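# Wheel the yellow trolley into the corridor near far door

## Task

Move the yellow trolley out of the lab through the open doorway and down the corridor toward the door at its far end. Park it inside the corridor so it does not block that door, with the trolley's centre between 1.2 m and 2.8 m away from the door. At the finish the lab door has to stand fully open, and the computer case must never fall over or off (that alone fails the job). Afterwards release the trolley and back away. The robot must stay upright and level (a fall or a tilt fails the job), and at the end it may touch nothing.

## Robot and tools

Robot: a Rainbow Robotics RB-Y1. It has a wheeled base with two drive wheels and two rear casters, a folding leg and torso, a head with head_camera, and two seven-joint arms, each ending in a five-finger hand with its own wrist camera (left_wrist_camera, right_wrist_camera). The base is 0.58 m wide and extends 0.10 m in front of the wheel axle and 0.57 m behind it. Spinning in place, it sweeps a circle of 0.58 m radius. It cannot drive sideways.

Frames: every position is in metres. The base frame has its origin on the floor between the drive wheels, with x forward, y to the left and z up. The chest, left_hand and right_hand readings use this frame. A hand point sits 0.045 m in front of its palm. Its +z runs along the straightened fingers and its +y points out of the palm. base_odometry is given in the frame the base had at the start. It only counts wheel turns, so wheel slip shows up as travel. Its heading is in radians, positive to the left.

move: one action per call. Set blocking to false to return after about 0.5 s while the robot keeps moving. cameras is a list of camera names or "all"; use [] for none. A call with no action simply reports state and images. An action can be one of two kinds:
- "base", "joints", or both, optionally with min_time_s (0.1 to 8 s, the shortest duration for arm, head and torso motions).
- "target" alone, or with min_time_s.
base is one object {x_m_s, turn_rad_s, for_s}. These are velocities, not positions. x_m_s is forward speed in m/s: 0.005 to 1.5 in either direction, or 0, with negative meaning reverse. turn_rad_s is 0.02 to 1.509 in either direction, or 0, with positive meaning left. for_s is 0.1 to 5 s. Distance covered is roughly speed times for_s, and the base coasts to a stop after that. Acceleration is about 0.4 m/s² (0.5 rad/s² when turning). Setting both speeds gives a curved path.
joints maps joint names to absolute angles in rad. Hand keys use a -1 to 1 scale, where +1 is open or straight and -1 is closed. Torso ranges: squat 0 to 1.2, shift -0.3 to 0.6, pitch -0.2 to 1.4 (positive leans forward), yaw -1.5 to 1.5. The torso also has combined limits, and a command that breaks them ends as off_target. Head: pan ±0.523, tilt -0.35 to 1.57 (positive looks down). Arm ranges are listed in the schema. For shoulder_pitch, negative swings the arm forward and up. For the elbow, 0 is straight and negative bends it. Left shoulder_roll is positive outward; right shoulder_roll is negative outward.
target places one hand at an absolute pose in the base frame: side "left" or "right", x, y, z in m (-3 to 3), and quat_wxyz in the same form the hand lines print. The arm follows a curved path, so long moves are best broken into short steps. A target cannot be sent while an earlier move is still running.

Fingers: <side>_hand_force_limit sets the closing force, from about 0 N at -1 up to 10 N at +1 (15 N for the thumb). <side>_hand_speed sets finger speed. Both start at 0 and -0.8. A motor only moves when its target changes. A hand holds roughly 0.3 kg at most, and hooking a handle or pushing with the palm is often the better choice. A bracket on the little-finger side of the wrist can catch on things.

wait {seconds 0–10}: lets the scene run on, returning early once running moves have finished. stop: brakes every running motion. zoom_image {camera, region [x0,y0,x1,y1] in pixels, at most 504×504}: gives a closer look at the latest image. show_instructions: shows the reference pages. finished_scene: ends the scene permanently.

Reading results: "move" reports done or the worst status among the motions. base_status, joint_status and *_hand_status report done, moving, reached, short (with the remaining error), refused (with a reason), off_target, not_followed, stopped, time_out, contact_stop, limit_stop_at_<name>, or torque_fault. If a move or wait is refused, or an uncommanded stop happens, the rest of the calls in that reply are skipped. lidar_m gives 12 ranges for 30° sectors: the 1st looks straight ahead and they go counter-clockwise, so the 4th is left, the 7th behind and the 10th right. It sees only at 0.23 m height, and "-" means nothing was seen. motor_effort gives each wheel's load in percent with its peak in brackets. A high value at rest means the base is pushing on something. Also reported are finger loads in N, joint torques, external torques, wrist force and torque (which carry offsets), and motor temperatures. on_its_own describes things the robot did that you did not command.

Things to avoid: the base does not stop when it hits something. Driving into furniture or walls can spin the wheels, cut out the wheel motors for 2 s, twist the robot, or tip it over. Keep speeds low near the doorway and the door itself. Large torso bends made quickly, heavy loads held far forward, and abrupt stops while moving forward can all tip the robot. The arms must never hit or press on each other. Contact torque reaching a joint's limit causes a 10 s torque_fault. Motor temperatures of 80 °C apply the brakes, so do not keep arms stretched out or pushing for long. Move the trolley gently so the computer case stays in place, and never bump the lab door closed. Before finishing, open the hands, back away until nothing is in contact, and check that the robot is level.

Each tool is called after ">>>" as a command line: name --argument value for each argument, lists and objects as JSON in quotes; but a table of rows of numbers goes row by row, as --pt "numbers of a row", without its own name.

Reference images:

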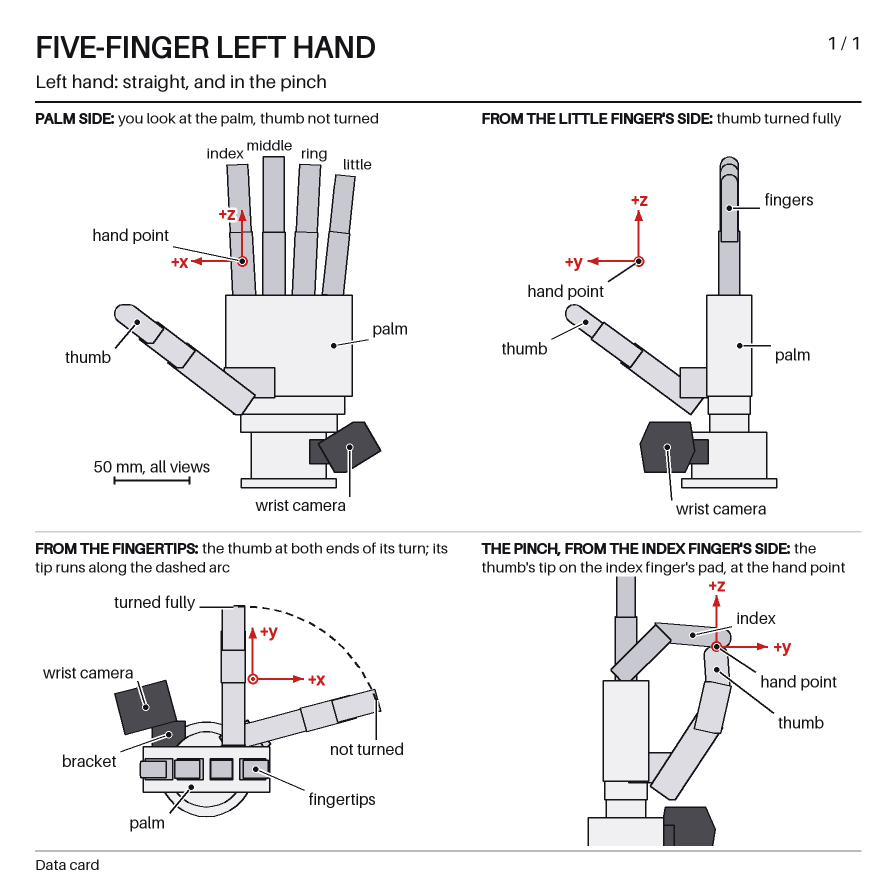

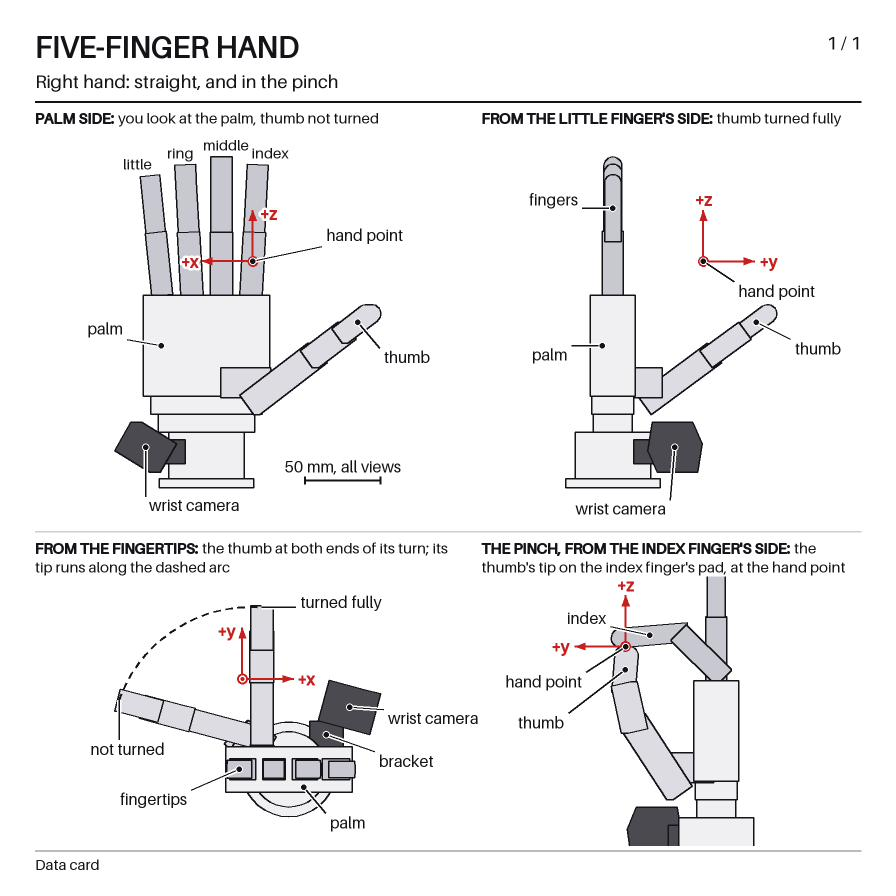

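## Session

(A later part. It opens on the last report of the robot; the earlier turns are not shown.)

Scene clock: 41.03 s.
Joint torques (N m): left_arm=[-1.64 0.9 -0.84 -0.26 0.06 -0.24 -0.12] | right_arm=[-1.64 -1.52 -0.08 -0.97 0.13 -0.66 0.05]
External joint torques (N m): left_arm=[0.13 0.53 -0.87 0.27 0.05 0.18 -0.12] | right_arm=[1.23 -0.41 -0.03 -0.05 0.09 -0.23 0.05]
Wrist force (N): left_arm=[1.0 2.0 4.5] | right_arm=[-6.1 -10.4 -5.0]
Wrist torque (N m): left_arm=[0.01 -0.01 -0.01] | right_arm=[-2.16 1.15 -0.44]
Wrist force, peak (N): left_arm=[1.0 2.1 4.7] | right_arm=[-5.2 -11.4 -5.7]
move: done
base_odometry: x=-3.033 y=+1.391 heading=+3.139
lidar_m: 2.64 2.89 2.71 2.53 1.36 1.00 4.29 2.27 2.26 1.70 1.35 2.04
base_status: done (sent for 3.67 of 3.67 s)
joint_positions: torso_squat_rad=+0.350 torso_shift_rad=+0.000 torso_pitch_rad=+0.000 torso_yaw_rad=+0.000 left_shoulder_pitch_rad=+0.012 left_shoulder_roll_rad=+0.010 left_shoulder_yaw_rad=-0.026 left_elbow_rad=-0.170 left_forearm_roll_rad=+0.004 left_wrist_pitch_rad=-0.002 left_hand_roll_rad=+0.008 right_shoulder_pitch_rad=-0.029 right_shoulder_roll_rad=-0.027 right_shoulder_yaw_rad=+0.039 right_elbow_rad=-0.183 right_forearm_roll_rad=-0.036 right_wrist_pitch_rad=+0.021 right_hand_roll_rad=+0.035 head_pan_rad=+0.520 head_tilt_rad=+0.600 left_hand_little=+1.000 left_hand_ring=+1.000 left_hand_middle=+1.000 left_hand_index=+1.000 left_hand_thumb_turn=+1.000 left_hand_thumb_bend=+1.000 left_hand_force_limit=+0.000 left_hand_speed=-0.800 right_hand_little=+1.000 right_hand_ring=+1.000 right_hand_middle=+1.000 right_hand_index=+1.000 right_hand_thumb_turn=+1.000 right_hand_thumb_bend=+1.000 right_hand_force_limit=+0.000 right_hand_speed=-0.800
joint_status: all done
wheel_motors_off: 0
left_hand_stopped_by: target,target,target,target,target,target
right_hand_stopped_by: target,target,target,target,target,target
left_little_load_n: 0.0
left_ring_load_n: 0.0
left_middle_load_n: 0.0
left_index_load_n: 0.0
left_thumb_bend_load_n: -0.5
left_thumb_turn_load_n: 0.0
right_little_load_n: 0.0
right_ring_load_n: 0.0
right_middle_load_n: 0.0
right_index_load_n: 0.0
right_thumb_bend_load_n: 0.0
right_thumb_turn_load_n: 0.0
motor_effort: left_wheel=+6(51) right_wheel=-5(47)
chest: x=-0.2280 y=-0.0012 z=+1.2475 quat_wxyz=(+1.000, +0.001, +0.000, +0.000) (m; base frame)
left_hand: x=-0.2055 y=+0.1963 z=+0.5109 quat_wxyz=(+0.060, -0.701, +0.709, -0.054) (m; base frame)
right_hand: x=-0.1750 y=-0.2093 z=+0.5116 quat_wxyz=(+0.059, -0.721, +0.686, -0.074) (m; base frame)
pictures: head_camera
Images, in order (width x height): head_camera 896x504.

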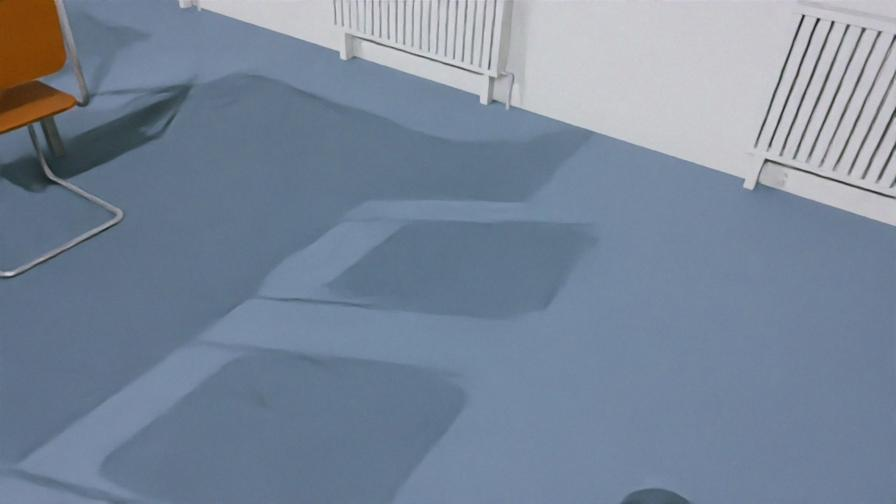

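>>> move --base '{"turn_rad_s": 0.8, "for_s": 2.0}' --joints '{"head_pan_rad": 0.52, "head_tilt_rad": 0.5}' --cameras '["head_camera"]'

>>> move --base '{"x_m_s": 0.4, "for_s": 2.0}'

>>> move --base '{"turn_rad_s": 0.8, "for_s": 1.75}' --joints '{"head_pan_rad": 0.0, "head_tilt_rad": 0.6}' --cameras '["head_camera"]'

Scene clock: 45.50 s.
Joint torques (N m): left_arm=[-1.17 0.67 -0.68 -0.41 -0.05 -0.24 -0.14] | right_arm=[-1.59 -1.44 -0.27 -1.01 0.08 -0.55 0.06]
External joint torques (N m): left_arm=[0.61 0.28 -0.71 0.12 -0.06 0.18 -0.14] | right_arm=[1.28 -0.33 -0.22 -0.09 0.03 -0.12 0.06]
Wrist force (N): left_arm=[1.1 2.1 4.5] | right_arm=[-5.0 -10.3 -5.4]
Wrist torque (N m): left_arm=[0.02 -0.03 -0.01] | right_arm=[-2.03 0.98 -0.41]
Wrist force, peak (N): left_arm=[1.0 2.4 4.6] | right_arm=[-5.1 -11.2 -5.6]
move: done
base_odometry: x=-3.033 y=+1.391 heading=-1.544
lidar_m: 2.52 1.30 1.00 4.28 1.90 1.71 1.68 1.36 2.70 2.66 2.94 2.71
base_status: done (sent for 2 of 2 s)
joint_positions: torso_squat_rad=+0.350 torso_shift_rad=+0.000 torso_pitch_rad=+0.000 torso_yaw_rad=+0.000 left_shoulder_pitch_rad=+0.012 left_shoulder_roll_rad=+0.010 left_shoulder_yaw_rad=-0.026 left_elbow_rad=-0.170 left_forearm_roll_rad=+0.004 left_wrist_pitch_rad=-0.002 left_hand_roll_rad=+0.008 right_shoulder_pitch_rad=-0.029 right_shoulder_roll_rad=-0.027 right_shoulder_yaw_rad=+0.039 right_elbow_rad=-0.183 right_forearm_roll_rad=-0.036 right_wrist_pitch_rad=+0.021 right_hand_roll_rad=+0.035 head_pan_rad=+0.520 head_tilt_rad=+0.500 left_hand_little=+1.000 left_hand_ring=+1.000 left_hand_middle=+1.000 left_hand_index=+1.000 left_hand_thumb_turn=+1.000 left_hand_thumb_bend=+1.000 left_hand_force_limit=+0.000 left_hand_speed=-0.800 right_hand_little=+1.000 right_hand_ring=+1.000 right_hand_middle=+1.000 right_hand_index=+1.000 right_hand_thumb_turn=+1.000 right_hand_thumb_bend=+1.000 right_hand_force_limit=+0.000 right_hand_speed=-0.800
joint_status: all done
wheel_motors_off: 0
left_hand_stopped_by: target,target,target,target,target,target
right_hand_stopped_by: target,target,target,target,target,target
left_little_load_n: 0.5
left_ring_load_n: 0.0
left_middle_load_n: 0.0
left_index_load_n: 0.0
left_thumb_bend_load_n: -0.5
left_thumb_turn_load_n: 0.0
right_little_load_n: 0.0
right_ring_load_n: 0.0
right_middle_load_n: 0.0
right_index_load_n: 0.0
right_thumb_bend_load_n: 0.0
right_thumb_turn_load_n: 0.0
motor_effort: left_wheel=+3(47) right_wheel=+10(41)
chest: x=-0.2280 y=-0.0012 z=+1.2475 quat_wxyz=(+1.000, +0.001, +0.000, +0.000) (m; base frame)
left_hand: x=-0.2055 y=+0.1963 z=+0.5109 quat_wxyz=(+0.060, -0.701, +0.709, -0.054) (m; base frame)
right_hand: x=-0.1750 y=-0.2093 z=+0.5116 quat_wxyz=(+0.059, -0.721, +0.686, -0.074) (m; base frame)
pictures: head_camera
Images, in order (width x height): head_camera 896x504.

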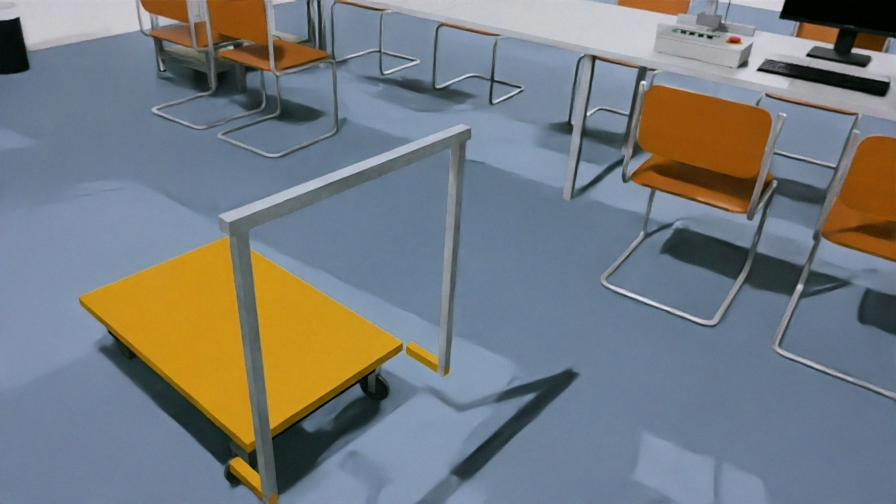

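Scene clock: 49.03 s.
Joint torques (N m): left_arm=[-1.75 0.88 -1.22 -0.42 0.1 -0.29 -0.14] | right_arm=[-2.02 -1.62 -0.1 -1.05 0.14 -0.57 0.12]
External joint torques (N m): left_arm=[0.02 0.51 -1.24 0.11 0.09 0.12 -0.14] | right_arm=[0.84 -0.52 -0.05 -0.13 0.1 -0.14 0.12]
Wrist force (N): left_arm=[1.1 1.9 4.6] | right_arm=[-4.9 -10.6 -5.5]
Wrist torque (N m): left_arm=[0.00 -0.04 0.00] | right_arm=[-2.14 0.94 -0.41]
Wrist force, peak (N): left_arm=[0.9 2.4 4.6] | right_arm=[-5.3 -11.1 -5.8]
move: done
base_odometry: x=-3.012 y=+0.591 heading=-1.544
lidar_m: 1.73 1.83 0.79 0.84 3.64 2.86 2.49 2.66 2.78 2.80 2.90 1.77
base_status: done (sent for 2 of 2 s)
joint_positions: torso_squat_rad=+0.350 torso_shift_rad=+0.000 torso_pitch_rad=+0.000 torso_yaw_rad=+0.000 left_shoulder_pitch_rad=+0.012 left_shoulder_roll_rad=+0.010 left_shoulder_yaw_rad=-0.026 left_elbow_rad=-0.170 left_forearm_roll_rad=+0.004 left_wrist_pitch_rad=-0.002 left_hand_roll_rad=+0.008 right_shoulder_pitch_rad=-0.029 right_shoulder_roll_rad=-0.027 right_shoulder_yaw_rad=+0.039 right_elbow_rad=-0.183 right_forearm_roll_rad=-0.036 right_wrist_pitch_rad=+0.021 right_hand_roll_rad=+0.035 head_pan_rad=+0.520 head_tilt_rad=+0.500 left_hand_little=+1.000 left_hand_ring=+1.000 left_hand_middle=+1.000 left_hand_index=+1.000 left_hand_thumb_turn=+1.000 left_hand_thumb_bend=+1.000 left_hand_force_limit=+0.000 left_hand_speed=-0.800 right_hand_little=+1.000 right_hand_ring=+1.000 right_hand_middle=+1.000 right_hand_index=+1.000 right_hand_thumb_turn=+1.000 right_hand_thumb_bend=+1.000 right_hand_force_limit=+0.000 right_hand_speed=-0.800
joint_status: not commanded
wheel_motors_off: 0
left_hand_stopped_by: target,target,target,target,target,target
right_hand_stopped_by: target,target,target,target,target,target
left_little_load_n: 0.0
left_ring_load_n: 0.0
left_middle_load_n: 0.0
left_index_load_n: 0.0
left_thumb_bend_load_n: 0.0
left_thumb_turn_load_n: 0.0
right_little_load_n: 0.0
right_ring_load_n: 0.0
right_middle_load_n: 0.0
right_index_load_n: 0.0
right_thumb_bend_load_n: -0.5
right_thumb_turn_load_n: 0.0
motor_effort: left_wheel=+5(44) right_wheel=-5(41)
chest: x=-0.2280 y=-0.0012 z=+1.2475 quat_wxyz=(+1.000, +0.001, +0.000, +0.000) (m; base frame)
left_hand: x=-0.2055 y=+0.1963 z=+0.5109 quat_wxyz=(+0.060, -0.701, +0.709, -0.054) (m; base frame)
right_hand: x=-0.1750 y=-0.2093 z=+0.5116 quat_wxyz=(+0.059, -0.721, +0.686, -0.074) (m; base frame)
pictures: none

Scene clock: 52.73 s.
Joint torques (N m): left_arm=[-1.84 0.53 -0.92 -0.3 0.03 -0.28 -0.2] | right_arm=[-1.89 -1.71 -0.22 -0.96 0.19 -0.53 0.13]
External joint torques (N m): left_arm=[-0.06 0.14 -0.95 0.24 0.02 0.13 -0.2] | right_arm=[0.99 -0.61 -0.17 -0.04 0.14 -0.1 0.13]
Wrist force (N): left_arm=[1.0 2.0 4.5] | right_arm=[-4.8 -10.3 -4.9]
Wrist torque (N m): left_arm=[0.01 -0.02 -0.02] | right_arm=[-2.11 0.89 -0.41]
Wrist force, peak (N): left_arm=[1.0 2.3 4.6] | right_arm=[-5.2 -11.1 -5.1]
move: done
base_odometry: x=-3.012 y=+0.592 heading=-0.131
lidar_m: 0.92 0.85 2.73 2.48 2.84 2.86 2.76 2.81 2.05 1.73 2.13 0.80
base_status: done (sent for 1.77 of 1.77 s)
joint_positions: torso_squat_rad=+0.350 torso_shift_rad=+0.000 torso_pitch_rad=+0.000 torso_yaw_rad=+0.000 left_shoulder_pitch_rad=+0.012 left_shoulder_roll_rad=+0.010 left_shoulder_yaw_rad=-0.026 left_elbow_rad=-0.170 left_forearm_roll_rad=+0.004 left_wrist_pitch_rad=-0.002 left_hand_roll_rad=+0.008 right_shoulder_pitch_rad=-0.029 right_shoulder_roll_rad=-0.027 right_shoulder_yaw_rad=+0.039 right_elbow_rad=-0.183 right_forearm_roll_rad=-0.036 right_wrist_pitch_rad=+0.021 right_hand_roll_rad=+0.035 head_pan_rad=+0.000 head_tilt_rad=+0.600 left_hand_little=+1.000 left_hand_ring=+1.000 left_hand_middle=+1.000 left_hand_index=+1.000 left_hand_thumb_turn=+1.000 left_hand_thumb_bend=+1.000 left_hand_force_limit=+0.000 left_hand_speed=-0.800 right_hand_little=+1.000 right_hand_ring=+1.000 right_hand_middle=+1.000 right_hand_index=+1.000 right_hand_thumb_turn=+1.000 right_hand_thumb_bend=+1.000 right_hand_force_limit=+0.000 right_hand_speed=-0.800
joint_status: all done
wheel_motors_off: 0
left_hand_stopped_by: target,target,target,target,target,target
right_hand_stopped_by: target,target,target,target,target,target
left_little_load_n: 0.0
left_ring_load_n: 0.0
left_middle_load_n: 0.0
left_index_load_n: 0.0
left_thumb_bend_load_n: -0.5
left_thumb_turn_load_n: 0.0
right_little_load_n: 0.0
right_ring_load_n: 0.0
right_middle_load_n: 0.0
right_index_load_n: 0.0
right_thumb_bend_load_n: 0.0
right_thumb_turn_load_n: 0.0
motor_effort: left_wheel=+4(49) right_wheel=+10(40)
chest: x=-0.2280 y=-0.0012 z=+1.2475 quat_wxyz=(+1.000, +0.001, +0.000, +0.000) (m; base frame)
left_hand: x=-0.2055 y=+0.1963 z=+0.5109 quat_wxyz=(+0.060, -0.701, +0.709, -0.054) (m; base frame)
right_hand: x=-0.1750 y=-0.2093 z=+0.5116 quat_wxyz=(+0.059, -0.721, +0.686, -0.074) (m; base frame)
pictures: head_camera
Images, in order (width x height): head_camera 896x504.

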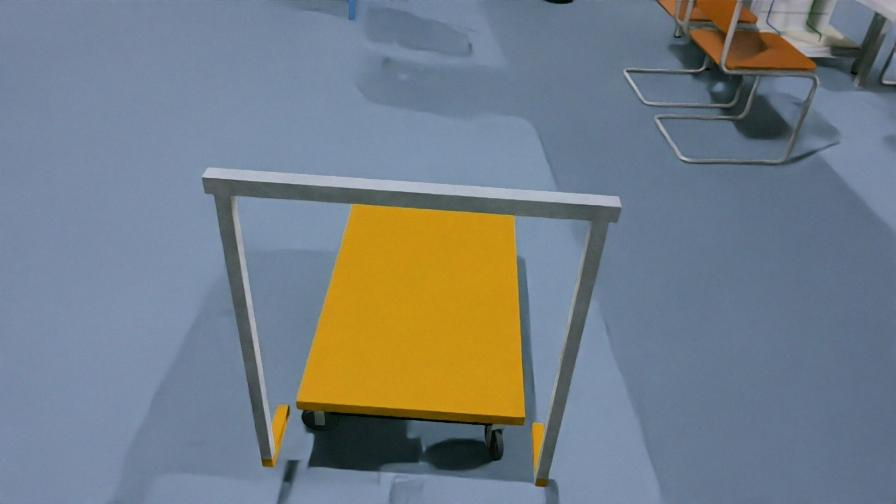

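>>> zoom_image --camera "head_camera" --region '[200, 150, 640, 500]'

Scaled by 1.145 from the camera's 896x504 image, which has a finer 1280x720 frame.

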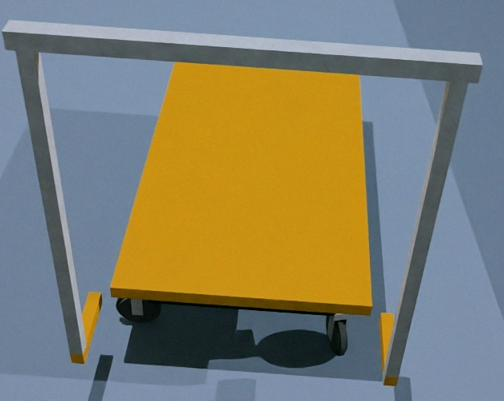

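>>> move --base '{"turn_rad_s": 0.4, "for_s": 0.7}' --joints '{"torso_squat_rad": 0.8, "left_shoulder_pitch_rad": 0.0, "left_shoulder_roll_rad": 0.15, "left_shoulder_yaw_rad": 0, "left_elbow_rad": -1.4, "left_forearm_roll_rad": 0, "left_wrist_pitch_rad": -0.9, "left_hand_roll_rad": 0, "right_shoulder_pitch_rad": 0.0, "right_shoulder_roll_rad": -0.15, "right_shoulder_yaw_rad": 0, "right_elbow_rad": -1.4, "right_forearm_roll_rad": 0, "right_wrist_pitch_rad": -0.9, "right_hand_roll_rad": 0}' --min_time_s 2 --cameras '["head_camera"]'

Scene clock: 61.33 s.
Joint torques (N m): left_arm=[-10.59 4.18 2.47 -9.44 0.21 -1.23 -0.46] | right_arm=[-8.48 -4.05 -3.44 -9.84 0.1 -1.73 -0.15]
External joint torques (N m): left_arm=[0.23 1.13 0.72 0.4 -0.13 0.29 -0.45] | right_arm=[2.24 -0.62 -1.75 -0.13 0.16 -0.18 -0.15]
Wrist force (N): left_arm=[1.4 5.6 -5.0] | right_arm=[-5.5 -7.5 -13.8]
Wrist torque (N m): left_arm=[0.77 -0.29 -0.11] | right_arm=[-1.36 1.17 -0.28]
Wrist force, peak (N): left_arm=[1.6 5.9 -5.0] | right_arm=[-5.6 -7.7 -14.9]
move: done
base_odometry: x=-3.012 y=+0.592 heading=+0.113
lidar_m: 0.84 2.74 2.49 2.12 2.83 2.77 2.80 3.03 2.03 1.73 2.14 0.80
base_status: done (sent for 0.7 of 0.7 s)
joint_positions: torso_squat_rad=+0.800 torso_shift_rad=+0.000 torso_pitch_rad=+0.000 torso_yaw_rad=+0.000 left_shoulder_pitch_rad=+0.000 left_shoulder_roll_rad=+0.150 left_shoulder_yaw_rad=+0.000 left_elbow_rad=-1.400 left_forearm_roll_rad=+0.000 left_wrist_pitch_rad=-0.900 left_hand_roll_rad=+0.000 right_shoulder_pitch_rad=+0.000 right_shoulder_roll_rad=-0.150 right_shoulder_yaw_rad=+0.000 right_elbow_rad=-1.400 right_forearm_roll_rad=+0.000 right_wrist_pitch_rad=-0.900 right_hand_roll_rad=+0.000 head_pan_rad=+0.000 head_tilt_rad=+0.600 left_hand_little=+1.000 left_hand_ring=+1.000 left_hand_middle=+1.000 left_hand_index=+1.000 left_hand_thumb_turn=+1.000 left_hand_thumb_bend=+1.000 left_hand_force_limit=+0.000 left_hand_speed=-0.800 right_hand_little=+1.000 right_hand_ring=+1.000 right_hand_middle=+1.000 right_hand_index=+1.000 right_hand_thumb_turn=+1.000 right_hand_thumb_bend=+1.000 right_hand_force_limit=+0.000 right_hand_speed=-0.800
joint_status: all done
wheel_motors_off: 0
left_hand_stopped_by: target,target,target,target,target,target
right_hand_stopped_by: target,target,target,target,target,target
left_little_load_n: 0.0
left_ring_load_n: 0.0
left_middle_load_n: -0.5
left_index_load_n: 0.0
left_thumb_bend_load_n: 0.0
left_thumb_turn_load_n: 0.0
right_little_load_n: 0.0
right_ring_load_n: 0.0
right_middle_load_n: 0.0
right_index_load_n: 0.0
right_thumb_bend_load_n: 0.0
right_thumb_turn_load_n: 0.0
motor_effort: left_wheel=+3(17) right_wheel=+13(35)
chest: x=-0.2281 y=-0.0010 z=+1.0776 quat_wxyz=(+1.000, +0.001, +0.000, +0.000) (m; base frame)
left_hand: x=+0.2964 y=+0.2199 z=+0.9454 quat_wxyz=(+0.665, -0.239, +0.337, -0.622) (m; base frame)
right_hand: x=+0.2964 y=-0.2215 z=+0.9447 quat_wxyz=(+0.622, -0.336, +0.240, -0.665) (m; base frame)
pictures: head_camera
Images, in order (width x height): head_camera 896x504.

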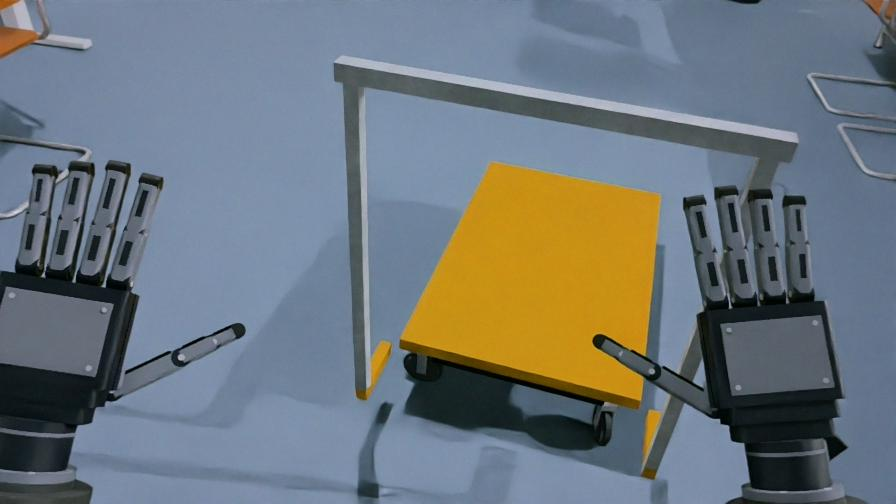

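>>> move --base '{"turn_rad_s": 0.3, "for_s": 0.58}'

>>> move --base '{"x_m_s": 0.25, "for_s": 1.27}'

>>> move --base '{"turn_rad_s": -0.4, "for_s": 1.4}' --cameras '["head_camera"]'

Scene clock: 64.90 s.
Joint torques (N m): left_arm=[-10.4 4.29 2.91 -9.47 0.29 -1.29 -0.55] | right_arm=[-9.16 -4.18 -3.42 -9.76 0.11 -1.63 -0.15]
External joint torques (N m): left_arm=[0.42 1.25 1.16 0.37 -0.04 0.24 -0.55] | right_arm=[1.57 -0.75 -1.73 -0.06 0.16 -0.08 -0.15]
Wrist force (N): left_arm=[1.7 5.6 -5.0] | right_arm=[-5.7 -7.1 -14.1]
Wrist torque (N m): left_arm=[0.76 -0.33 -0.09] | right_arm=[-1.31 1.20 -0.28]
Wrist force, peak (N): left_arm=[1.5 5.7 -5.2] | right_arm=[-5.9 -8.0 -15.0]
move: done
base_odometry: x=-3.012 y=+0.591 heading=+0.273
lidar_m: 0.85 2.87 2.49 2.84 2.94 2.76 2.79 2.04 1.75 2.13 3.00 0.80
base_status: done (sent for 0.57 of 0.57 s)
joint_positions: torso_squat_rad=+0.800 torso_shift_rad=+0.000 torso_pitch_rad=+0.000 torso_yaw_rad=+0.000 left_shoulder_pitch_rad=+0.000 left_shoulder_roll_rad=+0.150 left_shoulder_yaw_rad=+0.000 left_elbow_rad=-1.400 left_forearm_roll_rad=+0.000 left_wrist_pitch_rad=-0.900 left_hand_roll_rad=+0.000 right_shoulder_pitch_rad=+0.000 right_shoulder_roll_rad=-0.150 right_shoulder_yaw_rad=+0.000 right_elbow_rad=-1.400 right_forearm_roll_rad=+0.000 right_wrist_pitch_rad=-0.900 right_hand_roll_rad=+0.000 head_pan_rad=+0.000 head_tilt_rad=+0.600 left_hand_little=+1.000 left_hand_ring=+1.000 left_hand_middle=+1.000 left_hand_index=+1.000 left_hand_thumb_turn=+1.000 left_hand_thumb_bend=+1.000 left_hand_force_limit=+0.000 left_hand_speed=-0.800 right_hand_little=+1.000 right_hand_ring=+1.000 right_hand_middle=+1.000 right_hand_index=+1.000 right_hand_thumb_turn=+1.000 right_hand_thumb_bend=+1.000 right_hand_force_limit=+0.000 right_hand_speed=-0.800
joint_status: not commanded
wheel_motors_off: 0
left_hand_stopped_by: target,target,target,target,target,target
right_hand_stopped_by: target,target,target,target,target,target
left_little_load_n: 0.0
left_ring_load_n: 0.0
left_middle_load_n: 0.0
left_index_load_n: 0.0
left_thumb_bend_load_n: 0.0
left_thumb_turn_load_n: 0.0
right_little_load_n: 0.0
right_ring_load_n: 0.0
right_middle_load_n: 0.0
right_index_load_n: 0.0
right_thumb_bend_load_n: 0.0
right_thumb_turn_load_n: -0.5
motor_effort: left_wheel=+2(21) right_wheel=+13(33)
chest: x=-0.2281 y=-0.0010 z=+1.0776 quat_wxyz=(+1.000, +0.001, +0.000, +0.000) (m; base frame)
left_hand: x=+0.2964 y=+0.2199 z=+0.9454 quat_wxyz=(+0.665, -0.239, +0.337, -0.622) (m; base frame)
right_hand: x=+0.2964 y=-0.2216 z=+0.9446 quat_wxyz=(+0.622, -0.336, +0.240, -0.665) (m; base frame)
pictures: none

Scene clock: 67.30 s.
Joint torques (N m): left_arm=[-10.31 4.36 2.39 -9.51 0.34 -1.21 -0.5] | right_arm=[-9.27 -4.09 -3.36 -9.78 0.17 -1.7 -0.13]
External joint torques (N m): left_arm=[0.5 1.31 0.64 0.33 0 0.32 -0.5] | right_arm=[1.45 -0.66 -1.66 -0.07 0.22 -0.15 -0.13]
Wrist force (N): left_arm=[1.7 5.7 -4.9] | right_arm=[-6.2 -7.3 -14.4]
Wrist torque (N m): left_arm=[0.76 -0.32 -0.10] | right_arm=[-1.36 1.31 -0.28]
Wrist force, peak (N): left_arm=[1.6 5.8 -5.1] | right_arm=[-6.7 -7.7 -14.7]
move: done
base_odometry: x=-2.707 y=+0.677 heading=+0.273
lidar_m: 0.53 2.46 2.38 2.12 2.91 3.03 3.11 2.29 6.19 2.11 0.60 0.63
base_status: done (sent for 1.27 of 1.27 s)
joint_positions: torso_squat_rad=+0.800 torso_shift_rad=+0.000 torso_pitch_rad=+0.000 torso_yaw_rad=+0.000 left_shoulder_pitch_rad=+0.000 left_shoulder_roll_rad=+0.150 left_shoulder_yaw_rad=+0.000 left_elbow_rad=-1.400 left_forearm_roll_rad=+0.000 left_wrist_pitch_rad=-0.900 left_hand_roll_rad=+0.000 right_shoulder_pitch_rad=+0.000 right_shoulder_roll_rad=-0.150 right_shoulder_yaw_rad=+0.000 right_elbow_rad=-1.400 right_forearm_roll_rad=+0.000 right_wrist_pitch_rad=-0.900 right_hand_roll_rad=+0.000 head_pan_rad=+0.000 head_tilt_rad=+0.600 left_hand_little=+1.000 left_hand_ring=+1.000 left_hand_middle=+1.000 left_hand_index=+1.000 left_hand_thumb_turn=+1.000 left_hand_thumb_bend=+1.000 left_hand_force_limit=+0.000 left_hand_speed=-0.800 right_hand_little=+1.000 right_hand_ring=+1.000 right_hand_middle=+1.000 right_hand_index=+1.000 right_hand_thumb_turn=+1.000 right_hand_thumb_bend=+1.000 right_hand_force_limit=+0.000 right_hand_speed=-0.800
joint_status: not commanded
wheel_motors_off: 0
left_hand_stopped_by: target,target,target,target,target,target
right_hand_stopped_by: target,target,target,target,target,target
left_little_load_n: 0.0
left_ring_load_n: 0.0
left_middle_load_n: 0.0
left_index_load_n: 0.0
left_thumb_bend_load_n: 0.0
left_thumb_turn_load_n: 0.0
right_little_load_n: -0.5
right_ring_load_n: 0.0
right_middle_load_n: 0.0
right_index_load_n: 0.0
right_thumb_bend_load_n: 0.0
right_thumb_turn_load_n: 0.0
motor_effort: left_wheel=+3(40) right_wheel=-5(44)
chest: x=-0.2280 y=-0.0010 z=+1.0776 quat_wxyz=(+1.000, +0.001, +0.000, +0.000) (m; base frame)
left_hand: x=+0.2965 y=+0.2199 z=+0.9453 quat_wxyz=(+0.665, -0.239, +0.337, -0.622) (m; base frame)
right_hand: x=+0.2965 y=-0.2216 z=+0.9445 quat_wxyz=(+0.622, -0.336, +0.240, -0.665) (m; base frame)
pictures: none

Scene clock: 69.83 s.
Joint torques (N m): left_arm=[-10.17 4.35 2.56 -9.56 0.37 -1.21 -0.41] | right_arm=[-9.41 -4.22 -3.32 -9.7 0.06 -1.67 -0.19]
External joint torques (N m): left_arm=[0.65 1.31 0.81 0.29 0.04 0.32 -0.41] | right_arm=[1.31 -0.78 -1.62 0 0.12 -0.12 -0.19]
Wrist force (N): left_arm=[1.5 5.5 -5.1] | right_arm=[-6.0 -6.9 -14.0]
Wrist torque (N m): left_arm=[0.74 -0.31 -0.11] | right_arm=[-1.32 1.27 -0.26]
Wrist force, peak (N): left_arm=[1.5 5.7 -5.3] | right_arm=[-6.1 -7.5 -14.8]
move: done
base_odometry: x=-2.707 y=+0.677 heading=-0.286
lidar_m: 0.63 0.52 3.27 2.38 2.39 2.91 3.05 3.13 2.29 1.83 2.10 0.60
base_status: done (sent for 1.4 of 1.4 s)
joint_positions: torso_squat_rad=+0.800 torso_shift_rad=+0.000 torso_pitch_rad=+0.000 torso_yaw_rad=+0.000 left_shoulder_pitch_rad=+0.000 left_shoulder_roll_rad=+0.150 left_shoulder_yaw_rad=+0.000 left_elbow_rad=-1.400 left_forearm_roll_rad=+0.000 left_wrist_pitch_rad=-0.900 left_hand_roll_rad=+0.000 right_shoulder_pitch_rad=+0.000 right_shoulder_roll_rad=-0.150 right_shoulder_yaw_rad=+0.000 right_elbow_rad=-1.400 right_forearm_roll_rad=+0.000 right_wrist_pitch_rad=-0.900 right_hand_roll_rad=+0.000 head_pan_rad=+0.000 head_tilt_rad=+0.600 left_hand_little=+1.000 left_hand_ring=+1.000 left_hand_middle=+1.000 left_hand_index=+1.000 left_hand_thumb_turn=+1.000 left_hand_thumb_bend=+1.000 left_hand_force_limit=+0.000 left_hand_speed=-0.800 right_hand_little=+1.000 right_hand_ring=+1.000 right_hand_middle=+1.000 right_hand_index=+1.000 right_hand_thumb_turn=+1.000 right_hand_thumb_bend=+1.000 right_hand_force_limit=+0.000 right_hand_speed=-0.800
joint_status: not commanded
wheel_motors_off: 0
left_hand_stopped_by: target,target,target,target,target,target
right_hand_stopped_by: target,target,target,target,target,target
left_little_load_n: 0.0
left_ring_load_n: -0.5
left_middle_load_n: 0.0
left_index_load_n: -0.5
left_thumb_bend_load_n: 0.0
left_thumb_turn_load_n: 0.0
right_little_load_n: 0.0
right_ring_load_n: 0.0
right_middle_load_n: 0.0
right_index_load_n: 0.0
right_thumb_bend_load_n: 0.0
right_thumb_turn_load_n: 0.0
motor_effort: left_wheel=+13(34) right_wheel=+1(36)
chest: x=-0.2280 y=-0.0010 z=+1.0776 quat_wxyz=(+1.000, +0.001, +0.000, +0.000) (m; base frame)
left_hand: x=+0.2965 y=+0.2200 z=+0.9453 quat_wxyz=(+0.665, -0.239, +0.337, -0.622) (m; base frame)
right_hand: x=+0.2965 y=-0.2215 z=+0.9445 quat_wxyz=(+0.622, -0.336, +0.240, -0.665) (m; base frame)
pictures: head_camera
Images, in order (width x height): head_camera 896x504.

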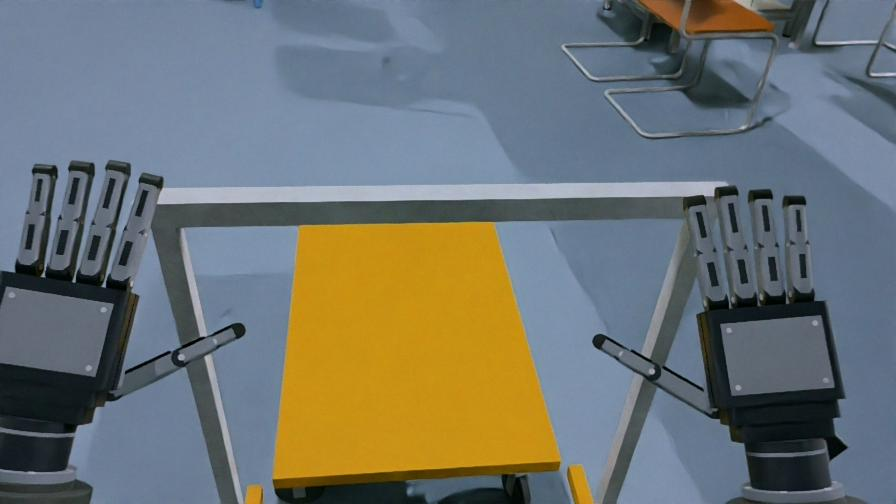

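>>> move --target '{"side": "left", "x": 0.41, "y": 0.175, "z": 0.89, "quat_wxyz": [0.6533, -0.2706, 0.2706, -0.6533]}'

>>> move --target '{"side": "right", "x": 0.41, "y": -0.175, "z": 0.89, "quat_wxyz": [0.6533, -0.2706, 0.2706, -0.6533]}' --cameras '["all"]'

Scene clock: 74.03 s.
Joint torques (N m): left_arm=[-16.96 3.36 1.05 -6.54 0.12 -1.25 -0.4] | right_arm=[-9.2 -3.85 -2.99 -9.73 0.05 -1.58 -0.12]
External joint torques (N m): left_arm=[2.12 -0.69 0.95 1.32 0.12 0.44 -0.4] | right_arm=[1.52 -0.42 -1.29 -0.03 0.11 -0.03 -0.12]
Wrist force (N): left_arm=[0.8 5.9 -4.1] | right_arm=[-5.5 -7.2 -14.2]
Wrist torque (N m): left_arm=[0.74 -0.23 -0.17] | right_arm=[-1.35 1.20 -0.25]
Wrist force, peak (N): left_arm=[1.8 6.1 -5.6] | right_arm=[-6.1 -7.6 -14.9]
move: short
base_odometry: x=-2.707 y=+0.677 heading=-0.286
lidar_m: 0.63 0.52 3.27 2.38 2.38 2.90 3.05 3.13 2.30 1.83 2.10 0.60
base_status: not commanded
joint_positions: torso_squat_rad=+0.800 torso_shift_rad=+0.000 torso_pitch_rad=+0.000 torso_yaw_rad=+0.000 left_shoulder_pitch_rad=-0.688 left_shoulder_roll_rad=+0.063 left_shoulder_yaw_rad=+0.104 left_elbow_rad=-0.267 left_forearm_roll_rad=+0.118 left_wrist_pitch_rad=-1.274 left_hand_roll_rad=-0.059 right_shoulder_pitch_rad=+0.000 right_shoulder_roll_rad=-0.150 right_shoulder_yaw_rad=+0.000 right_elbow_rad=-1.400 right_forearm_roll_rad=+0.000 right_wrist_pitch_rad=-0.900 right_hand_roll_rad=+0.000 head_pan_rad=+0.000 head_tilt_rad=+0.600 left_hand_little=+1.000 left_hand_ring=+1.000 left_hand_middle=+1.000 left_hand_index=+1.000 left_hand_thumb_turn=+1.000 left_hand_thumb_bend=+1.000 left_hand_force_limit=+0.000 left_hand_speed=-0.800 right_hand_little=+1.000 right_hand_ring=+1.000 right_hand_middle=+1.000 right_hand_index=+1.000 right_hand_thumb_turn=+1.000 right_hand_thumb_bend=+1.000 right_hand_force_limit=+0.000 right_hand_speed=-0.800
joint_status: all done
wheel_motors_off: 0
left_hand_stopped_by: target,target,target,target,target,target
right_hand_stopped_by: target,target,target,target,target,target
left_little_load_n: 0.0
left_ring_load_n: 0.0
left_middle_load_n: 0.0
left_index_load_n: -0.5
left_thumb_bend_load_n: 0.0
left_thumb_turn_load_n: 0.0
right_little_load_n: 0.0
right_ring_load_n: 0.0
right_middle_load_n: 0.0
right_index_load_n: 0.0
right_thumb_bend_load_n: 0.0
right_thumb_turn_load_n: 0.0
motor_effort: left_wheel=+14(17) right_wheel=+1(2)
chest: x=-0.2280 y=-0.0010 z=+1.0776 quat_wxyz=(+1.000, +0.001, +0.000, +0.000) (m; base frame)
left_hand: x=+0.4096 y=+0.1749 z=+0.8909 quat_wxyz=(+0.634, -0.319, +0.326, -0.624) (m; base frame)
left_hand_status: short (checked arc, as near as the solve gets, planned for 1.2 s): 1 mm and 9.3 deg off. The place is met; only the turn is off.
right_hand: x=+0.2965 y=-0.2216 z=+0.9445 quat_wxyz=(+0.622, -0.336, +0.240, -0.665) (m; base frame)
pictures: none

Scene clock: 75.67 s.
Joint torques (N m): left_arm=[-17.23 3.53 1.41 -6.72 0.11 -1.29 -0.39] | right_arm=[-16.77 -4.31 -1.59 -6.53 0.23 -1.63 0.17]
External joint torques (N m): left_arm=[1.84 -0.52 1.31 1.14 0.12 0.4 -0.39] | right_arm=[2.66 -0.03 -1.7 1.19 0 0.08 0.17]
Wrist force (N): left_arm=[0.6 5.9 -4.2] | right_arm=[-5.0 -6.4 -13.9]
Wrist torque (N m): left_arm=[0.74 -0.22 -0.16] | right_arm=[-1.30 1.21 -0.18]
Wrist force, peak (N): left_arm=[0.4 6.2 -4.3] | right_arm=[-5.6 -7.8 -15.4]
move: short
base_odometry: x=-2.707 y=+0.677 heading=-0.286
lidar_m: 0.63 0.53 3.27 2.37 2.38 2.90 3.05 3.13 2.30 1.83 2.10 0.60
base_status: not commanded
joint_positions: torso_squat_rad=+0.800 torso_shift_rad=+0.000 torso_pitch_rad=+0.000 torso_yaw_rad=+0.000 left_shoulder_pitch_rad=-0.688 left_shoulder_roll_rad=+0.063 left_shoulder_yaw_rad=+0.104 left_elbow_rad=-0.267 left_forearm_roll_rad=+0.118 left_wrist_pitch_rad=-1.274 left_hand_roll_rad=-0.059 right_shoulder_pitch_rad=-0.689 right_shoulder_roll_rad=-0.062 right_shoulder_yaw_rad=-0.103 right_elbow_rad=-0.267 right_forearm_roll_rad=-0.116 right_wrist_pitch_rad=-1.275 right_hand_roll_rad=+0.062 head_pan_rad=+0.000 head_tilt_rad=+0.600 left_hand_little=+1.000 left_hand_ring=+1.000 left_hand_middle=+1.000 left_hand_index=+1.000 left_hand_thumb_turn=+1.000 left_hand_thumb_bend=+1.000 left_hand_force_limit=+0.000 left_hand_speed=-0.800 right_hand_little=+1.000 right_hand_ring=+1.000 right_hand_middle=+1.000 right_hand_index=+1.000 right_hand_thumb_turn=+1.000 right_hand_thumb_bend=+1.000 right_hand_force_limit=+0.000 right_hand_speed=-0.800
joint_status: all done
wheel_motors_off: 0
left_hand_stopped_by: target,target,target,target,target,target
right_hand_stopped_by: target,target,target,target,target,target
left_little_load_n: 0.0
left_ring_load_n: 0.0
left_middle_load_n: 0.0
left_index_load_n: 0.0
left_thumb_bend_load_n: 0.0
left_thumb_turn_load_n: -0.5
right_little_load_n: 0.0
right_ring_load_n: 0.0
right_middle_load_n: 0.0
right_index_load_n: -0.5
right_thumb_bend_load_n: -0.5
right_thumb_turn_load_n: 0.0
motor_effort: left_wheel=+18(18) right_wheel=+1(2)
chest: x=-0.2280 y=-0.0010 z=+1.0776 quat_wxyz=(+1.000, +0.001, +0.000, +0.000) (m; base frame)
left_hand: x=+0.4096 y=+0.1749 z=+0.8909 quat_wxyz=(+0.634, -0.319, +0.326, -0.624) (m; base frame)
right_hand: x=+0.4096 y=-0.1748 z=+0.8909 quat_wxyz=(+0.625, -0.326, +0.318, -0.634) (m; base frame)
right_hand_status: short (checked arc, as near as the solve gets, planned for 1.2 s): 1 mm and 9.2 deg off. The place is met; only the turn is off.
pictures: head_camera, left_wrist_camera, right_wrist_camera
Images, in order (width x height): head_camera 896x504, left_wrist_camera 504x504, right_wrist_camera 504x504.

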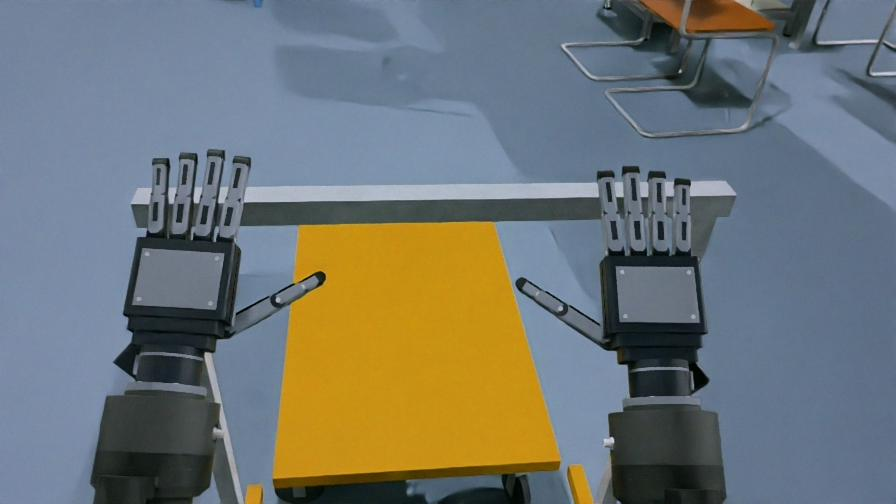

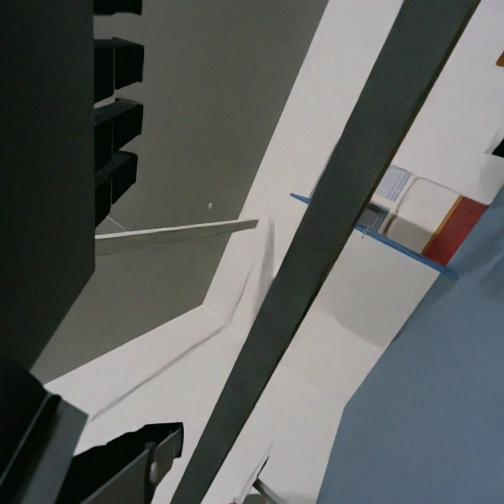

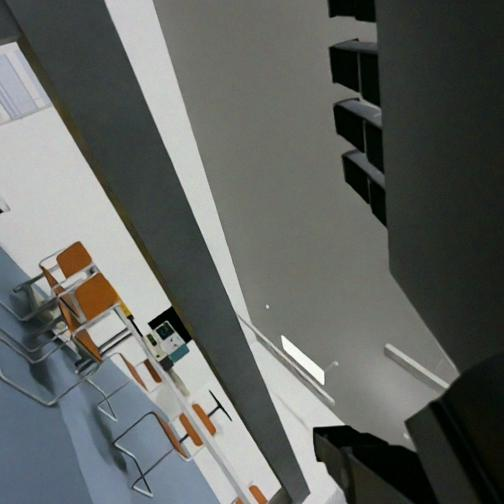

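>>> move --target '{"side": "left", "x": 0.33, "y": 0.19, "z": 0.88, "quat_wxyz": [0.6272, -0.3265, 0.3265, -0.6272]}'

>>> move --target '{"side": "right", "x": 0.33, "y": -0.16, "z": 0.88, "quat_wxyz": [0.6272, -0.3265, 0.3265, -0.6272]}'

>>> move --base '{"x_m_s": 0.15, "for_s": 0.93}' --cameras '["all"]'

Scene clock: 78.10 s.
Joint torques (N m): left_arm=[-12.44 0.64 -1.57 -9.27 0.09 -1.47 0.13] | right_arm=[-17.43 -4.5 -1.6 -6.77 0.26 -1.74 0.18]
External joint torques (N m): left_arm=[0.26 -0.38 -1.81 0.15 0.05 0.23 0.12] | right_arm=[2.01 -0.22 -1.71 0.95 0.03 -0.04 0.19]
Wrist force (N): left_arm=[0.8 5.9 -4.5] | right_arm=[-5.1 -7.1 -13.0]
Wrist torque (N m): left_arm=[0.72 -0.26 -0.08] | right_arm=[-1.45 1.16 -0.21]
Wrist force, peak (N): left_arm=[0.9 7.2 -4.7] | right_arm=[-4.6 -6.8 -14.7]
move: done
base_odometry: x=-2.707 y=+0.677 heading=-0.286
lidar_m: 0.63 0.53 3.27 2.37 2.38 2.90 3.05 3.12 2.31 1.83 2.10 0.60
base_status: not commanded
joint_positions: torso_squat_rad=+0.800 torso_shift_rad=+0.000 torso_pitch_rad=+0.000 torso_yaw_rad=+0.000 left_shoulder_pitch_rad=-0.147 left_shoulder_roll_rad=+0.023 left_shoulder_yaw_rad=+0.021 left_elbow_rad=-1.069 left_forearm_roll_rad=+0.044 left_wrist_pitch_rad=-0.980 left_hand_roll_rad=-0.019 right_shoulder_pitch_rad=-0.689 right_shoulder_roll_rad=-0.062 right_shoulder_yaw_rad=-0.103 right_elbow_rad=-0.267 right_forearm_roll_rad=-0.116 right_wrist_pitch_rad=-1.275 right_hand_roll_rad=+0.062 head_pan_rad=+0.000 head_tilt_rad=+0.600 left_hand_little=+1.000 left_hand_ring=+1.000 left_hand_middle=+1.000 left_hand_index=+1.000 left_hand_thumb_turn=+1.000 left_hand_thumb_bend=+1.000 left_hand_force_limit=+0.000 left_hand_speed=-0.800 right_hand_little=+1.000 right_hand_ring=+1.000 right_hand_middle=+1.000 right_hand_index=+1.000 right_hand_thumb_turn=+1.000 right_hand_thumb_bend=+1.000 right_hand_force_limit=+0.000 right_hand_speed=-0.800
joint_status: all done
wheel_motors_off: 0
left_hand_stopped_by: target,target,target,target,target,target
right_hand_stopped_by: target,target,target,target,target,target
left_little_load_n: 0.0
left_ring_load_n: 0.0
left_middle_load_n: 0.0
left_index_load_n: 0.0
left_thumb_bend_load_n: 0.0
left_thumb_turn_load_n: 0.0
right_little_load_n: -0.5
right_ring_load_n: 0.0
right_middle_load_n: 0.0
right_index_load_n: 0.0
right_thumb_bend_load_n: 0.0
right_thumb_turn_load_n: 0.0
motor_effort: left_wheel=+16(18) right_wheel=+1(2)
chest: x=-0.2280 y=-0.0010 z=+1.0776 quat_wxyz=(+1.000, +0.001, +0.000, +0.000) (m; base frame)
left_hand: x=+0.3297 y=+0.1902 z=+0.8801 quat_wxyz=(+0.628, -0.325, +0.325, -0.628) (m; base frame)
left_hand_status: reached (checked arc, planned for 1.0 s): 0 mm and 0.3 deg off.
right_hand: x=+0.4096 y=-0.1748 z=+0.8908 quat_wxyz=(+0.625, -0.326, +0.318, -0.634) (m; base frame)
pictures: none

Scene clock: 79.53 s.
Joint torques (N m): left_arm=[-12.42 0.39 -1.5 -8.98 0.12 -1.39 0.07] | right_arm=[-12.3 -0.38 0.5 -9.56 0.38 -2.01 0.15]
External joint torques (N m): left_arm=[0.28 -0.63 -1.75 0.45 0.07 0.31 0.07] | right_arm=[0.49 -0.34 0.53 -0.3 0.01 -0.31 0.15]
Wrist force (N): left_arm=[0.7 5.9 -4.4] | right_arm=[-5.2 -7.1 -13.4]
Wrist torque (N m): left_arm=[0.73 -0.24 -0.09] | right_arm=[-1.44 1.16 -0.22]
Wrist force, peak (N): left_arm=[0.8 6.0 -4.6] | right_arm=[-5.3 -7.6 -14.9]
move: done
base_odometry: x=-2.707 y=+0.677 heading=-0.286
lidar_m: 0.63 0.53 3.28 2.38 2.38 2.90 3.05 3.12 2.29 1.83 2.11 0.60
base_status: not commanded
joint_positions: torso_squat_rad=+0.800 torso_shift_rad=+0.000 torso_pitch_rad=+0.000 torso_yaw_rad=+0.000 left_shoulder_pitch_rad=-0.147 left_shoulder_roll_rad=+0.023 left_shoulder_yaw_rad=+0.021 left_elbow_rad=-1.069 left_forearm_roll_rad=+0.044 left_wrist_pitch_rad=-0.980 left_hand_roll_rad=-0.019 right_shoulder_pitch_rad=-0.155 right_shoulder_roll_rad=+0.000 right_shoulder_yaw_rad=+0.064 right_elbow_rad=-1.062 right_forearm_roll_rad=-0.121 right_wrist_pitch_rad=-0.988 right_hand_roll_rad=+0.124 head_pan_rad=+0.000 head_tilt_rad=+0.600 left_hand_little=+1.000 left_hand_ring=+1.000 left_hand_middle=+1.000 left_hand_index=+1.000 left_hand_thumb_turn=+1.000 left_hand_thumb_bend=+1.000 left_hand_force_limit=+0.000 left_hand_speed=-0.800 right_hand_little=+1.000 right_hand_ring=+1.000 right_hand_middle=+1.000 right_hand_index=+1.000 right_hand_thumb_turn=+1.000 right_hand_thumb_bend=+1.000 right_hand_force_limit=+0.000 right_hand_speed=-0.800
joint_status: all done
wheel_motors_off: 0
left_hand_stopped_by: target,target,target,target,target,target
right_hand_stopped_by: target,target,target,target,target,target
left_little_load_n: 0.0
left_ring_load_n: 0.0
left_middle_load_n: 0.0
left_index_load_n: 0.0
left_thumb_bend_load_n: 0.0
left_thumb_turn_load_n: 0.0
right_little_load_n: 0.0
right_ring_load_n: -0.5
right_middle_load_n: 0.0
right_index_load_n: 0.0
right_thumb_bend_load_n: -0.5
right_thumb_turn_load_n: 0.0
motor_effort: left_wheel=+17(18) right_wheel=+1(2)
chest: x=-0.2280 y=-0.0010 z=+1.0776 quat_wxyz=(+1.000, +0.001, +0.000, +0.000) (m; base frame)
left_hand: x=+0.3297 y=+0.1902 z=+0.8801 quat_wxyz=(+0.628, -0.325, +0.325, -0.628) (m; base frame)
right_hand: x=+0.3296 y=-0.1600 z=+0.8801 quat_wxyz=(+0.629, -0.324, +0.324, -0.628) (m; base frame)
right_hand_status: reached (checked arc, planned for 1.0 s): 0 mm and 0.5 deg off.
pictures: none

Scene clock: 81.13 s.
Joint torques (N m): left_arm=[-11.9 0.51 -1.14 -9.21 0.18 -1.43 0.03] | right_arm=[-11.56 -0.51 0.68 -9.41 0.41 -1.93 0.07]
External joint torques (N m): left_arm=[0.79 -0.51 -1.39 0.22 0.14 0.27 0.03] | right_arm=[1.23 -0.48 0.71 -0.15 0.04 -0.23 0.07]
Wrist force (N): left_arm=[0.7 6.0 -4.5] | right_arm=[-4.9 -7.1 -14.4]
Wrist torque (N m): left_arm=[0.75 -0.27 -0.09] | right_arm=[-1.35 1.16 -0.19]
Wrist force, peak (N): left_arm=[0.6 6.4 -4.2] | right_arm=[-5.7 -7.6 -14.1]
move: done
base_odometry: x=-2.573 y=+0.638 heading=-0.286
lidar_m: 0.49 0.41 3.28 2.17 2.41 3.02 3.19 3.26 2.11 2.01 2.02 0.48
base_status: done (sent for 0.93 of 0.93 s)
joint_positions: torso_squat_rad=+0.800 torso_shift_rad=+0.000 torso_pitch_rad=+0.000 torso_yaw_rad=+0.000 left_shoulder_pitch_rad=-0.147 left_shoulder_roll_rad=+0.023 left_shoulder_yaw_rad=+0.021 left_elbow_rad=-1.069 left_forearm_roll_rad=+0.044 left_wrist_pitch_rad=-0.980 left_hand_roll_rad=-0.019 right_shoulder_pitch_rad=-0.155 right_shoulder_roll_rad=+0.000 right_shoulder_yaw_rad=+0.064 right_elbow_rad=-1.062 right_forearm_roll_rad=-0.121 right_wrist_pitch_rad=-0.988 right_hand_roll_rad=+0.124 head_pan_rad=+0.000 head_tilt_rad=+0.600 left_hand_little=+1.000 left_hand_ring=+1.000 left_hand_middle=+1.000 left_hand_index=+1.000 left_hand_thumb_turn=+1.000 left_hand_thumb_bend=+1.000 left_hand_force_limit=+0.000 left_hand_speed=-0.800 right_hand_little=+1.000 right_hand_ring=+1.000 right_hand_middle=+1.000 right_hand_index=+1.000 right_hand_thumb_turn=+1.000 right_hand_thumb_bend=+1.000 right_hand_force_limit=+0.000 right_hand_speed=-0.800
joint_status: not commanded
wheel_motors_off: 0
left_hand_stopped_by: target,target,target,target,target,target
right_hand_stopped_by: target,target,target,target,target,target
left_little_load_n: 0.0
left_ring_load_n: 0.0
left_middle_load_n: 0.0
left_index_load_n: 0.0
left_thumb_bend_load_n: 0.0
left_thumb_turn_load_n: -0.5
right_little_load_n: 0.0
right_ring_load_n: 0.0
right_middle_load_n: 0.0
right_index_load_n: 0.0
right_thumb_bend_load_n: 0.0
right_thumb_turn_load_n: -0.5
motor_effort: left_wheel=-4(48) right_wheel=+4(32)
chest: x=-0.2279 y=-0.0010 z=+1.0776 quat_wxyz=(+1.000, +0.001, +0.000, +0.000) (m; base frame)
left_hand: x=+0.3298 y=+0.1902 z=+0.8801 quat_wxyz=(+0.628, -0.325, +0.325, -0.628) (m; base frame)
right_hand: x=+0.3297 y=-0.1600 z=+0.8801 quat_wxyz=(+0.629, -0.324, +0.324, -0.628) (m; base frame)
pictures: head_camera, left_wrist_camera, right_wrist_camera
Images, in order (width x height): head_camera 896x504, left_wrist_camera 504x504, right_wrist_camera 504x504.

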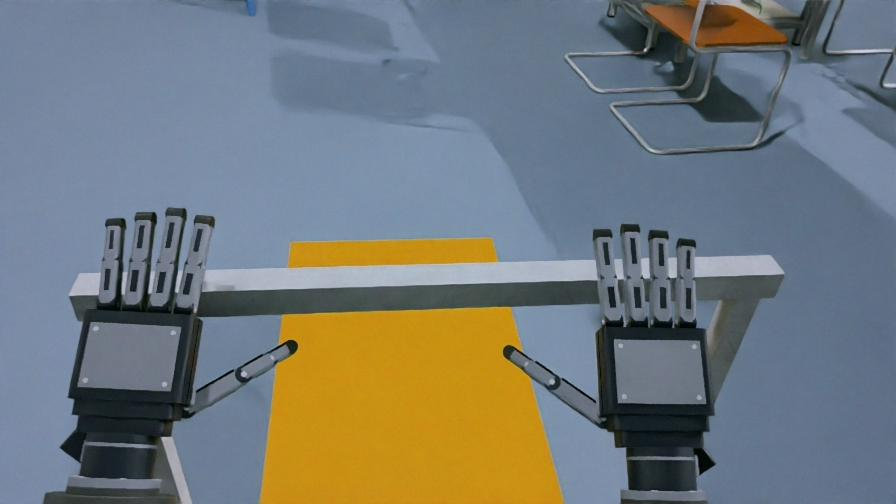

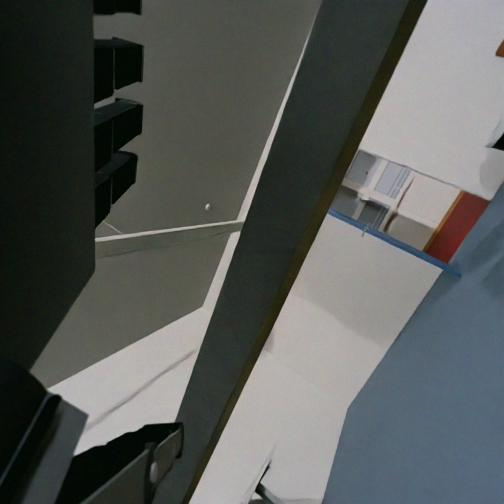

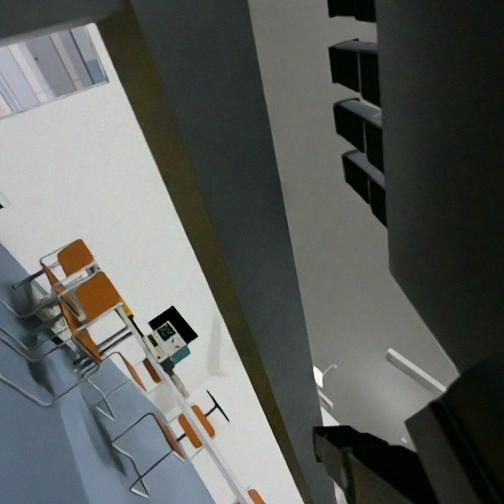

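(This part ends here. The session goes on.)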